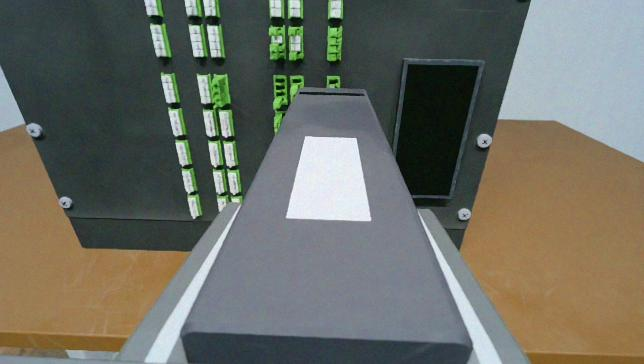

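Excellent: gliding at ~1 N. Continue.

{"fn": "move", "kwargs": {"target": {"side":"right","x":0.3345,"y":0.0106,"z":0.9327,"quat_wxyz":[0.48185,-0.48815,-0.51835,0.51165]}, "min_time_s": 0.8}}

{"fn": "wait", "kwargs": {"seconds": 0.6, "cameras": ["right_wrist_camera","head_camera"]}}

Scene clock: 201.37 s.
Joint torques (N m): left_arm=[-4.18 0.96 1.21 -10.42 -0.8 -0.29 -0.22] | right_arm=[-23.75 -5.48 -5.69 -0.45 0.46 0.61 -0.69]
External joint torques (N m): left_arm=[1.88 1.58 -0.67 0.13 0.18 0.09 -0.24] | right_arm=[-5.34 -4.53 -2.19 2.89 -0.79 -0.87 -0.68]
Wrist force (N): left_arm=[-1.2 -10.3 3.4] | right_arm=[-3.0 13.4 27.8]
Wrist torque (N m): left_arm=[0.98 -0.01 0.43] | right_arm=[-2.23 0.02 -0.22]
Wrist force, peak (N): left_arm=[-1.1 -10.8 3.6] | right_arm=[-3.2 13.4 28.4]
move: done
base_odometry: x=+0.210 y=-0.359 heading=-0.056
lidar_m: 1.23 1.03 1.71 2.38 2.44 3.25 4.58 3.33 2.36 2.23 1.84 0.95
base_status: not commanded
joint_positions: torso_squat_rad=+0.350 torso_shift_rad=+0.000 torso_pitch_rad=+0.000 torso_yaw_rad=+0.270 left_shoulder_pitch_rad=+0.243 left_shoulder_roll_rad=+0.308 left_shoulder_yaw_rad=-0.586 left_elbow_rad=-2.048 left_forearm_roll_rad=-1.287 left_wrist_pitch_rad=+0.582 left_hand_roll_rad=-0.190 left_gripper_m=+0.018 right_shoulder_pitch_rad=-0.668 right_shoulder_roll_rad=-0.122 right_shoulder_yaw_rad=+1.272 right_elbow_rad=-0.619 right_forearm_roll_rad=+1.073 right_wrist_pitch_rad=+1.140 right_hand_roll_rad=-0.793 right_gripper_m=+0.047 head_pan_rad=-0.270 head_tilt_rad=+0.700
joint_status: all done
wheel_motors_off: 0
motor_effort: left_wheel=+6(6) right_wheel=-2(5)
chest: x=-0.2282 y=+0.0008 z=+1.2475 quat_wxyz=(+0.991, -0.001, +0.000, +0.135) (m; base frame)
left_hand: x=+0.1252 y=+0.2530 z=+1.0595 quat_wxyz=(+0.561, +0.564, -0.430, -0.427) (m; base frame)
right_hand: x=+0.3334 y=+0.0111 z=+0.9322 quat_wxyz=(+0.482, -0.487, -0.518, +0.512) (m; base frame)
right_hand_status: reached (checked arc, planned for 0.8 s): 1 mm and 0.1 deg off.
pictures: none

Scene clock: 201.97 s.
Joint torques (N m): left_arm=[-4.14 0.84 1 -10.31 -0.73 -0.35 -0.2] | right_arm=[-23.94 -5.68 -5.71 -0.57 0.53 0.66 -0.68]
External joint torques (N m): left_arm=[1.92 1.47 -0.88 0.23 0.25 0.03 -0.22] | right_arm=[-5.52 -4.74 -2.21 2.76 -0.72 -0.82 -0.67]
Wrist force (N): left_arm=[-1.1 -10.1 3.8] | right_arm=[-2.7 13.3 28.2]
Wrist torque (N m): left_arm=[0.96 0.02 0.46] | right_arm=[-2.29 0.03 -0.22]
Wrist force, peak (N): left_arm=[-1.1 -10.7 4.0] | right_arm=[-2.8 13.4 28.6]
base_odometry: x=+0.210 y=-0.359 heading=-0.056
lidar_m: 1.23 1.02 1.71 2.39 2.45 3.25 4.58 3.32 2.34 2.24 1.84 0.95
base_status: not commanded
joint_positions: torso_squat_rad=+0.350 torso_shift_rad=+0.000 torso_pitch_rad=+0.000 torso_yaw_rad=+0.270 left_shoulder_pitch_rad=+0.243 left_shoulder_roll_rad=+0.308 left_shoulder_yaw_rad=-0.586 left_elbow_rad=-2.048 left_forearm_roll_rad=-1.287 left_wrist_pitch_rad=+0.582 left_hand_roll_rad=-0.190 left_gripper_m=+0.018 right_shoulder_pitch_rad=-0.668 right_shoulder_roll_rad=-0.122 right_shoulder_yaw_rad=+1.272 right_elbow_rad=-0.619 right_forearm_roll_rad=+1.073 right_wrist_pitch_rad=+1.140 right_hand_roll_rad=-0.793 right_gripper_m=+0.047 head_pan_rad=-0.270 head_tilt_rad=+0.700
joint_status: all done
wheel_motors_off: 0
motor_effort: left_wheel=+6(6) right_wheel=-2(5)
chest: x=-0.2282 y=+0.0008 z=+1.2475 quat_wxyz=(+0.991, -0.001, +0.000, +0.135) (m; base frame)
left_hand: x=+0.1252 y=+0.2530 z=+1.0595 quat_wxyz=(+0.561, +0.564, -0.430, -0.427) (m; base frame)
right_hand: x=+0.3334 y=+0.0111 z=+0.9322 quat_wxyz=(+0.482, -0.487, -0.518, +0.512) (m; base frame)
right_hand_status: reached (checked arc, planned for 0.8 s): 1 mm and 0.1 deg off.
wait: 0.60 s; at rest by 0.27 s
pictures: head_camera, right_wrist_camera

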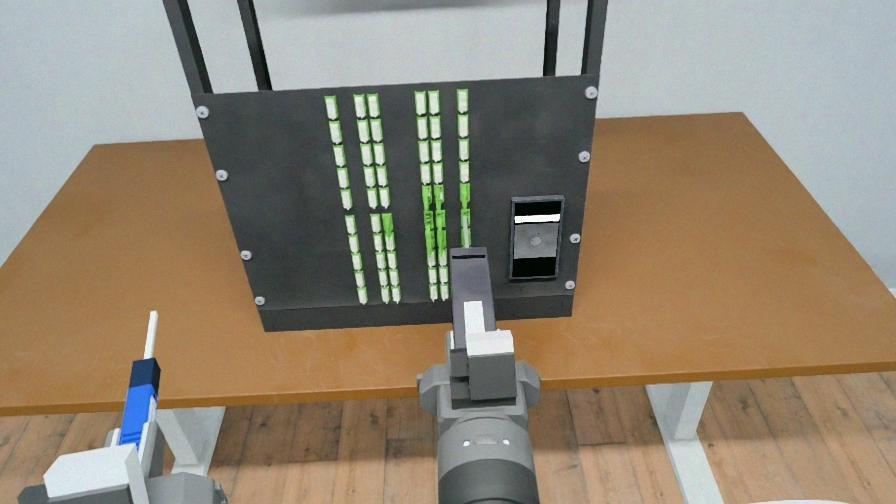

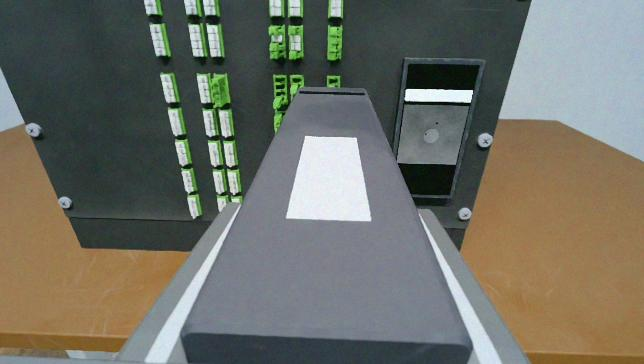

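Picture shown.

{"fn": "zoom_image", "kwargs": {"camera": "right_wrist_camera", "region": [390, 55, 490, 205]}}

{"fn": "zoom_image", "kwargs": {"camera": "right_wrist_camera", "region": [410, 115, 450, 155]}}

{"fn": "zoom_image", "kwargs": {"camera": "head_camera", "region": [510, 215, 565, 265]}}

Scaled by 3.360 from the camera's 644x364 image, which has a finer 920x520 frame.

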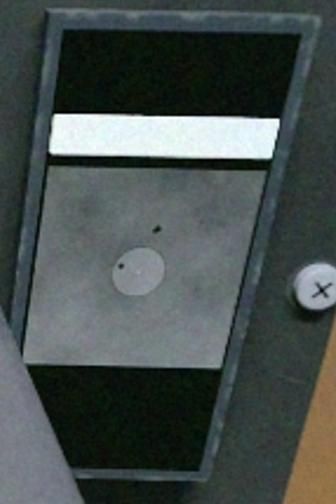

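Scaled by 12.600 from the camera's 644x364 image, which has a finer 920x520 frame.

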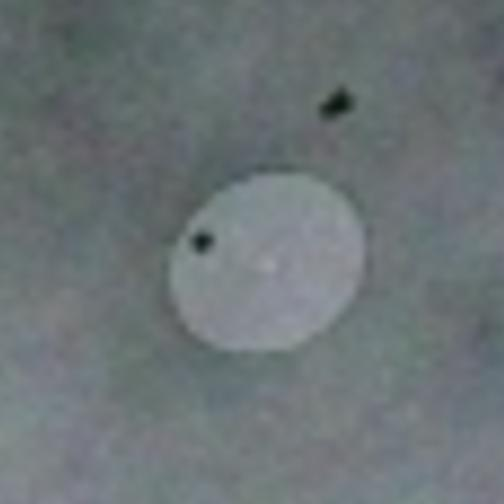

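Scaled by 9.164 from the camera's 896x504 image, which has a finer 1280x720 frame.

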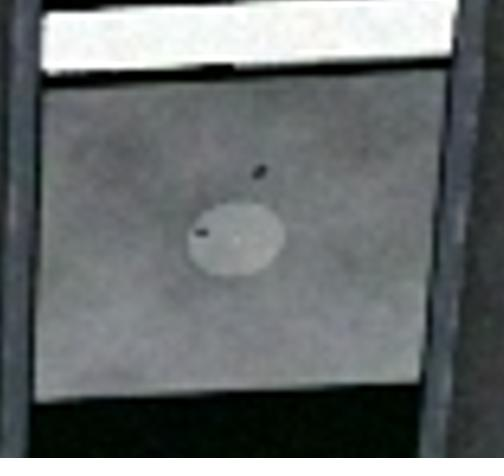

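{"fn": "move", "kwargs": {"target": {"side":"right","x":0.312,"y":0.0108,"z":0.9327,"quat_wxyz":[0.48185,-0.48815,-0.51835,0.51165]}, "min_time_s": 1.5}}

{"fn": "move", "kwargs": {"target": {"side":"right","x":0.24,"y":0.0,"z":0.9327,"quat_wxyz":[0.48185,-0.48815,-0.51835,0.51165]}, "min_time_s": 1.2}}

{"fn": "move", "kwargs": {"target": {"side":"right","x":0.18,"y":-0.2,"z":0.95,"quat_wxyz":[0.5,-0.5,-0.5,0.5]}, "min_time_s": 1.5}}

{"fn": "move", "kwargs": {"joints": {"torso_yaw_rad":-0.15,"head_pan_rad":0.15}, "min_time_s": 1.5, "cameras": ["head_camera"]}}

Scene clock: 206.33 s.
Joint torques (N m): left_arm=[-4.14 1.03 0.9 -10.07 -0.81 -0.39 -0.18] | right_arm=[-16.72 -2.78 -3.3 -4.44 1.9 1.95 0.21]
External joint torques (N m): left_arm=[1.92 1.66 -0.98 0.48 0.17 -0.01 -0.2] | right_arm=[0.68 -2.16 0.9 -0.34 0.48 0.58 0.22]
Wrist force (N): left_arm=[-1.3 -10.2 3.2] | right_arm=[-2.1 16.4 5.0]
Wrist torque (N m): left_arm=[0.95 -0.04 0.43] | right_arm=[-1.66 -0.11 -0.38]
Wrist force, peak (N): left_arm=[-1.2 -10.7 3.7] | right_arm=[-2.9 13.8 28.4]
move: done
base_odometry: x=+0.210 y=-0.359 heading=-0.056
lidar_m: 1.22 1.03 1.72 2.38 2.44 3.25 4.59 3.33 2.35 2.24 1.84 0.96
base_status: not commanded
joint_positions: torso_squat_rad=+0.350 torso_shift_rad=+0.000 torso_pitch_rad=+0.000 torso_yaw_rad=+0.270 left_shoulder_pitch_rad=+0.243 left_shoulder_roll_rad=+0.308 left_shoulder_yaw_rad=-0.586 left_elbow_rad=-2.048 left_forearm_roll_rad=-1.287 left_wrist_pitch_rad=+0.582 left_hand_roll_rad=-0.190 left_gripper_m=+0.018 right_shoulder_pitch_rad=-0.612 right_shoulder_roll_rad=-0.173 right_shoulder_yaw_rad=+1.276 right_elbow_rad=-0.784 right_forearm_roll_rad=+1.073 right_wrist_pitch_rad=+1.213 right_hand_roll_rad=-0.711 right_gripper_m=+0.047 head_pan_rad=-0.270 head_tilt_rad=+0.700
joint_status: all done
wheel_motors_off: 0
motor_effort: left_wheel=+5(8) right_wheel=-4(6)
chest: x=-0.2281 y=+0.0008 z=+1.2475 quat_wxyz=(+0.991, -0.001, +0.000, +0.135) (m; base frame)
left_hand: x=+0.1253 y=+0.2530 z=+1.0595 quat_wxyz=(+0.561, +0.564, -0.430, -0.427) (m; base frame)
right_hand: x=+0.3121 y=+0.0109 z=+0.9328 quat_wxyz=(+0.481, -0.489, -0.519, +0.510) (m; base frame)
right_hand_status: reached (checked arc, planned for 1.5 s): 0 mm and 0.2 deg off.
pictures: none

Scene clock: 207.87 s.
Joint torques (N m): left_arm=[-4.23 1.12 0.99 -10.3 -0.77 -0.35 -0.26] | right_arm=[-13.74 -1.34 -4.61 -5.85 2.12 1.57 0.1]
External joint torques (N m): left_arm=[1.83 1.74 -0.89 0.25 0.21 0.03 -0.27] | right_arm=[0.04 -1.52 0.22 -0.13 0.4 0.48 0.1]
Wrist force (N): left_arm=[-1.3 -10.0 3.5] | right_arm=[-2.0 16.2 5.3]
Wrist torque (N m): left_arm=[0.93 -0.04 0.44] | right_arm=[-1.63 -0.09 -0.37]
Wrist force, peak (N): left_arm=[-1.3 -10.8 3.7] | right_arm=[-2.2 16.7 5.3]
move: done
base_odometry: x=+0.210 y=-0.359 heading=-0.056
lidar_m: 1.23 1.02 1.70 2.38 2.45 3.25 4.59 3.34 2.36 2.24 1.83 0.95
base_status: not commanded
joint_positions: torso_squat_rad=+0.350 torso_shift_rad=+0.000 torso_pitch_rad=+0.000 torso_yaw_rad=+0.270 left_shoulder_pitch_rad=+0.243 left_shoulder_roll_rad=+0.308 left_shoulder_yaw_rad=-0.586 left_elbow_rad=-2.048 left_forearm_roll_rad=-1.287 left_wrist_pitch_rad=+0.582 left_hand_roll_rad=-0.190 left_gripper_m=+0.018 right_shoulder_pitch_rad=-0.450 right_shoulder_roll_rad=-0.286 right_shoulder_yaw_rad=+1.325 right_elbow_rad=-1.157 right_forearm_roll_rad=+1.118 right_wrist_pitch_rad=+1.398 right_hand_roll_rad=-0.552 right_gripper_m=+0.047 head_pan_rad=-0.270 head_tilt_rad=+0.700
joint_status: all done
wheel_motors_off: 0
motor_effort: left_wheel=+6(6) right_wheel=-3(5)
chest: x=-0.2281 y=+0.0008 z=+1.2475 quat_wxyz=(+0.991, -0.001, +0.000, +0.135) (m; base frame)
left_hand: x=+0.1253 y=+0.2530 z=+1.0595 quat_wxyz=(+0.561, +0.564, -0.430, -0.427) (m; base frame)
right_hand: x=+0.2399 y=+0.0001 z=+0.9328 quat_wxyz=(+0.481, -0.488, -0.519, +0.511) (m; base frame)
right_hand_status: reached (checked arc, planned for 1.2 s): 0 mm and 0.1 deg off.
pictures: none

Scene clock: 209.70 s.
Joint torques (N m): left_arm=[-4.43 0.92 1.01 -10.23 -0.77 -0.33 -0.21] | right_arm=[-7.73 -9.96 -5.13 -5.48 1.91 1.71 -0.49]
External joint torques (N m): left_arm=[1.62 1.54 -0.88 0.32 0.21 0.05 -0.23] | right_arm=[-0.29 -0.99 -0.22 -0.02 0.28 0.41 -0.48]
Wrist force (N): left_arm=[-1.0 -10.4 3.6] | right_arm=[-1.9 16.2 4.8]
Wrist torque (N m): left_arm=[0.96 0.01 0.41] | right_arm=[-1.65 -0.08 -0.24]
Wrist force, peak (N): left_arm=[-1.1 -10.7 3.9] | right_arm=[-2.0 16.8 5.3]
move: done
base_odometry: x=+0.210 y=-0.359 heading=-0.056
lidar_m: 1.23 1.02 1.70 2.38 2.45 3.24 4.58 3.33 2.35 2.24 1.83 0.96
base_status: not commanded
joint_positions: torso_squat_rad=+0.350 torso_shift_rad=+0.000 torso_pitch_rad=+0.000 torso_yaw_rad=+0.270 left_shoulder_pitch_rad=+0.243 left_shoulder_roll_rad=+0.308 left_shoulder_yaw_rad=-0.586 left_elbow_rad=-2.048 left_forearm_roll_rad=-1.287 left_wrist_pitch_rad=+0.582 left_hand_roll_rad=-0.190 left_gripper_m=+0.018 right_shoulder_pitch_rad=-0.165 right_shoulder_roll_rad=-0.871 right_shoulder_yaw_rad=+1.373 right_elbow_rad=-1.709 right_forearm_roll_rad=+1.213 right_wrist_pitch_rad=+1.527 right_hand_roll_rad=-0.670 right_gripper_m=+0.047 head_pan_rad=-0.270 head_tilt_rad=+0.700
joint_status: all done
wheel_motors_off: 0
motor_effort: left_wheel=+5(6) right_wheel=-3(6)
chest: x=-0.2281 y=+0.0008 z=+1.2475 quat_wxyz=(+0.991, -0.001, +0.000, +0.135) (m; base frame)
left_hand: x=+0.1253 y=+0.2530 z=+1.0595 quat_wxyz=(+0.561, +0.564, -0.430, -0.427) (m; base frame)
right_hand: x=+0.1800 y=-0.2000 z=+0.9499 quat_wxyz=(+0.500, -0.500, -0.500, +0.500) (m; base frame)
right_hand_status: reached (checked arc, planned for 1.5 s): 0 mm and 0.0 deg off.
pictures: none

Scene clock: 211.50 s.
Joint torques (N m): left_arm=[-4.37 0.98 1.03 -10.39 -0.71 -0.3 -0.36] | right_arm=[-7.98 -10.12 -5.41 -5.43 1.85 1.7 -0.5]
External joint torques (N m): left_arm=[1.69 1.61 -0.84 0.16 0.27 0.08 -0.37] | right_arm=[-0.53 -1.14 -0.5 0.02 0.22 0.4 -0.49]
Wrist force (N): left_arm=[-0.8 -10.2 3.2] | right_arm=[-1.9 16.5 5.1]
Wrist torque (N m): left_arm=[0.97 0.03 0.42] | right_arm=[-1.66 -0.09 -0.24]
Wrist force, peak (N): left_arm=[-1.3 -10.8 3.8] | right_arm=[-2.3 16.6 4.8]
move: done
base_odometry: x=+0.210 y=-0.359 heading=-0.056
lidar_m: 1.23 1.02 1.71 2.38 2.44 3.25 4.59 3.33 2.35 2.24 1.84 0.96
base_status: not commanded
joint_positions: torso_squat_rad=+0.350 torso_shift_rad=+0.000 torso_pitch_rad=+0.000 torso_yaw_rad=-0.150 left_shoulder_pitch_rad=+0.243 left_shoulder_roll_rad=+0.308 left_shoulder_yaw_rad=-0.586 left_elbow_rad=-2.048 left_forearm_roll_rad=-1.287 left_wrist_pitch_rad=+0.582 left_hand_roll_rad=-0.190 left_gripper_m=+0.018 right_shoulder_pitch_rad=-0.165 right_shoulder_roll_rad=-0.871 right_shoulder_yaw_rad=+1.373 right_elbow_rad=-1.709 right_forearm_roll_rad=+1.213 right_wrist_pitch_rad=+1.527 right_hand_roll_rad=-0.670 right_gripper_m=+0.047 head_pan_rad=+0.150 head_tilt_rad=+0.700
joint_status: all done
wheel_motors_off: 0
motor_effort: left_wheel=+5(6) right_wheel=-5(5)
chest: x=-0.2281 y=+0.0008 z=+1.2475 quat_wxyz=(+0.997, -0.001, +0.000, -0.075) (m; base frame)
left_hand: x=+0.1976 y=+0.0870 z=+1.0597 quat_wxyz=(+0.459, +0.462, -0.538, -0.535) (m; base frame)
right_hand: x=+0.0629 y=-0.3489 z=+0.9501 quat_wxyz=(+0.593, -0.593, -0.385, +0.385) (m; base frame)
pictures: head_camera

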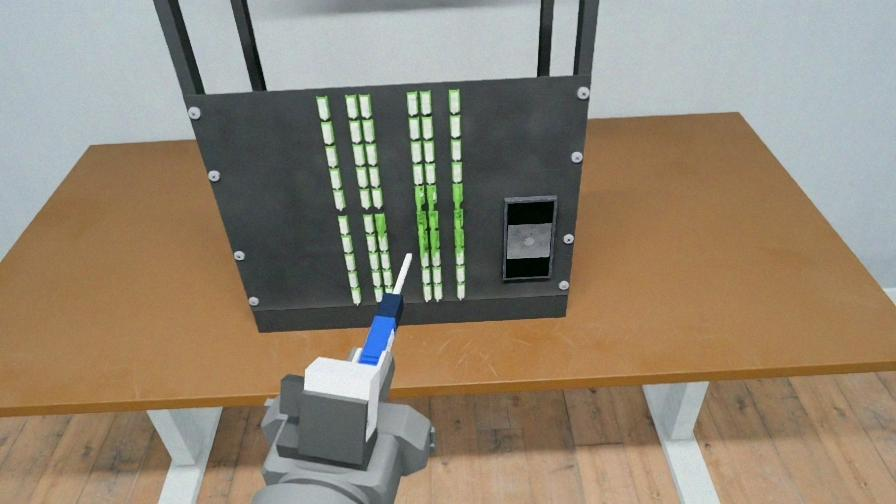

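{"fn": "move", "kwargs": {"target": {"side":"left","x":0.22,"y":0.03,"z":0.955,"quat_wxyz":[0.5191,0.4906,-0.5031,-0.4866]}, "min_time_s": 2}}

{"fn": "move", "kwargs": {"base": {"x_m_s":0.08,"for_s":1.25}}}

{"fn": "wait", "kwargs": {"seconds": 0.4, "cameras": ["left_wrist_camera","head_camera"]}}

Scene clock: 215.53 s.
Joint torques (N m): left_arm=[-8.01 -5.73 -0.96 -8.74 -1.2 0.87 0.07] | right_arm=[-7.45 -10.07 -5.07 -5.48 1.92 1.77 -0.56]
External joint torques (N m): left_arm=[0.93 -0.28 -0.99 0.86 0.18 0.24 0.06] | right_arm=[0 -1.1 -0.16 -0.02 0.29 0.47 -0.55]
Wrist force (N): left_arm=[-1.2 -9.7 3.4] | right_arm=[-1.8 16.6 5.0]
Wrist torque (N m): left_arm=[0.92 0.00 0.27] | right_arm=[-1.67 -0.08 -0.24]
Wrist force, peak (N): left_arm=[-1.1 -10.8 3.6] | right_arm=[-2.2 16.8 5.2]
move: done
base_odometry: x=+0.210 y=-0.359 heading=-0.056
lidar_m: 1.23 1.02 1.70 2.38 2.45 3.25 4.59 3.33 2.35 2.23 1.85 0.96
base_status: not commanded
joint_positions: torso_squat_rad=+0.350 torso_shift_rad=+0.000 torso_pitch_rad=+0.000 torso_yaw_rad=-0.150 left_shoulder_pitch_rad=+0.014 left_shoulder_roll_rad=+0.013 left_shoulder_yaw_rad=-0.663 left_elbow_rad=-1.341 left_forearm_roll_rad=-1.774 left_wrist_pitch_rad=+0.851 left_hand_roll_rad=+0.364 left_gripper_m=+0.018 right_shoulder_pitch_rad=-0.165 right_shoulder_roll_rad=-0.871 right_shoulder_yaw_rad=+1.373 right_elbow_rad=-1.709 right_forearm_roll_rad=+1.213 right_wrist_pitch_rad=+1.527 right_hand_roll_rad=-0.670 right_gripper_m=+0.047 head_pan_rad=+0.150 head_tilt_rad=+0.700
joint_status: all done
wheel_motors_off: 0
motor_effort: left_wheel=+5(6) right_wheel=-4(5)
chest: x=-0.2281 y=+0.0008 z=+1.2475 quat_wxyz=(+0.997, -0.001, +0.000, -0.075) (m; base frame)
left_hand: x=+0.2200 y=+0.0301 z=+0.9551 quat_wxyz=(+0.519, +0.490, -0.503, -0.487) (m; base frame)
left_hand_status: reached (checked arc, planned for 2.0 s): 0 mm and 0.0 deg off.
right_hand: x=+0.0629 y=-0.3489 z=+0.9501 quat_wxyz=(+0.593, -0.593, -0.385, +0.385) (m; base frame)
pictures: none

Scene clock: 217.37 s.
Joint torques (N m): left_arm=[-7.52 -5.65 -0.74 -9.1 -1.29 0.78 -0.04] | right_arm=[-7.7 -10.37 -5.53 -5.55 1.96 1.53 -0.52]
External joint torques (N m): left_arm=[1.42 -0.2 -0.78 0.51 0.09 0.16 -0.05] | right_arm=[-0.26 -1.39 -0.62 -0.1 0.33 0.24 -0.51]
Wrist force (N): left_arm=[-0.8 -9.8 3.4] | right_arm=[-2.1 16.5 5.2]
Wrist torque (N m): left_arm=[0.91 0.04 0.28] | right_arm=[-1.67 -0.10 -0.25]
Wrist force, peak (N): left_arm=[-0.9 -10.6 3.9] | right_arm=[-2.2 16.8 5.1]
move: done
base_odometry: x=+0.312 y=-0.365 heading=-0.054
lidar_m: 1.13 0.96 0.95 2.39 2.45 3.24 4.69 3.33 2.35 2.23 1.68 0.87
base_status: done (sent for 1.27 of 1.27 s)
joint_positions: torso_squat_rad=+0.350 torso_shift_rad=+0.000 torso_pitch_rad=+0.000 torso_yaw_rad=-0.150 left_shoulder_pitch_rad=+0.014 left_shoulder_roll_rad=+0.013 left_shoulder_yaw_rad=-0.664 left_elbow_rad=-1.341 left_forearm_roll_rad=-1.774 left_wrist_pitch_rad=+0.851 left_hand_roll_rad=+0.364 left_gripper_m=+0.018 right_shoulder_pitch_rad=-0.165 right_shoulder_roll_rad=-0.871 right_shoulder_yaw_rad=+1.373 right_elbow_rad=-1.709 right_forearm_roll_rad=+1.213 right_wrist_pitch_rad=+1.527 right_hand_roll_rad=-0.670 right_gripper_m=+0.047 head_pan_rad=+0.150 head_tilt_rad=+0.700
joint_status: not commanded
wheel_motors_off: 0
motor_effort: left_wheel=+10(29) right_wheel=-8(20)
chest: x=-0.2279 y=+0.0008 z=+1.2475 quat_wxyz=(+0.997, -0.001, +0.000, -0.075) (m; base frame)
left_hand: x=+0.2201 y=+0.0301 z=+0.9550 quat_wxyz=(+0.519, +0.490, -0.503, -0.487) (m; base frame)
right_hand: x=+0.0629 y=-0.3489 z=+0.9501 quat_wxyz=(+0.593, -0.593, -0.385, +0.385) (m; base frame)
pictures: none

Scene clock: 217.77 s.
Joint torques (N m): left_arm=[-7.38 -5.8 -0.54 -9.14 -1.11 0.91 -0.01] | right_arm=[-7.54 -9.88 -5.26 -5.35 1.89 1.69 -0.54]
External joint torques (N m): left_arm=[1.57 -0.35 -0.58 0.47 0.26 0.29 -0.02] | right_arm=[-0.09 -0.91 -0.35 0.11 0.27 0.4 -0.54]
Wrist force (N): left_arm=[-1.3 -10.6 3.6] | right_arm=[-1.9 16.7 5.2]
Wrist torque (N m): left_arm=[1.01 0.00 0.26] | right_arm=[-1.68 -0.09 -0.25]
Wrist force, peak (N): left_arm=[-1.3 -10.6 3.6] | right_arm=[-1.9 16.7 5.2]
base_odometry: x=+0.312 y=-0.365 heading=-0.054
lidar_m: 1.13 0.96 0.96 2.39 2.45 3.25 4.68 3.33 2.34 2.23 1.68 0.87
base_status: done (sent for 1.27 of 1.27 s)
joint_positions: torso_squat_rad=+0.350 torso_shift_rad=+0.000 torso_pitch_rad=+0.000 torso_yaw_rad=-0.150 left_shoulder_pitch_rad=+0.014 left_shoulder_roll_rad=+0.013 left_shoulder_yaw_rad=-0.664 left_elbow_rad=-1.341 left_forearm_roll_rad=-1.774 left_wrist_pitch_rad=+0.851 left_hand_roll_rad=+0.364 left_gripper_m=+0.018 right_shoulder_pitch_rad=-0.165 right_shoulder_roll_rad=-0.871 right_shoulder_yaw_rad=+1.373 right_elbow_rad=-1.709 right_forearm_roll_rad=+1.213 right_wrist_pitch_rad=+1.527 right_hand_roll_rad=-0.670 right_gripper_m=+0.047 head_pan_rad=+0.150 head_tilt_rad=+0.700
joint_status: not commanded
wheel_motors_off: 0
motor_effort: left_wheel=+10(29) right_wheel=-9(20)
chest: x=-0.2279 y=+0.0008 z=+1.2475 quat_wxyz=(+0.997, -0.001, +0.000, -0.075) (m; base frame)
left_hand: x=+0.2201 y=+0.0301 z=+0.9550 quat_wxyz=(+0.519, +0.490, -0.503, -0.487) (m; base frame)
right_hand: x=+0.0629 y=-0.3489 z=+0.9501 quat_wxyz=(+0.593, -0.593, -0.385, +0.385) (m; base frame)
wait: 0.40 s; at rest by 0.27 s
pictures: head_camera, left_wrist_camera

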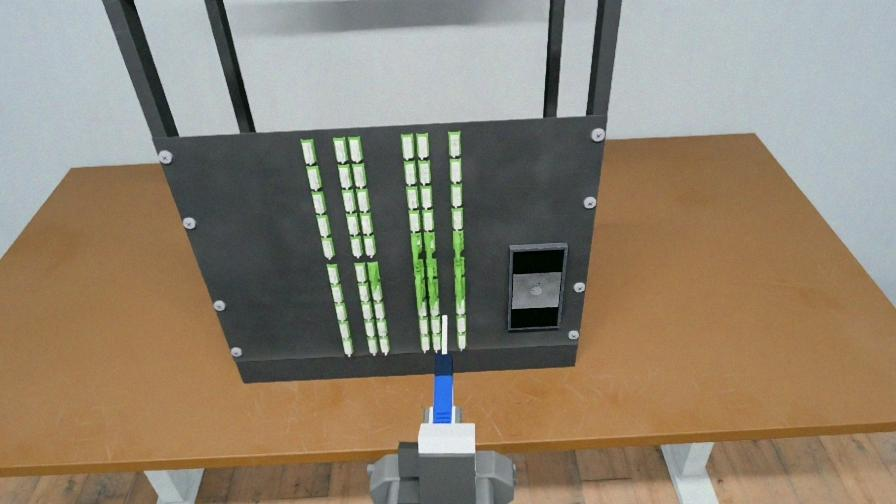

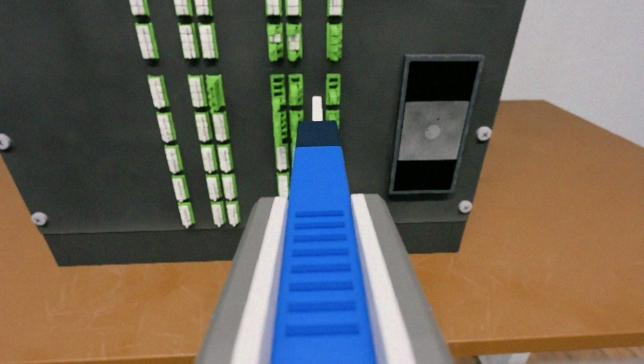

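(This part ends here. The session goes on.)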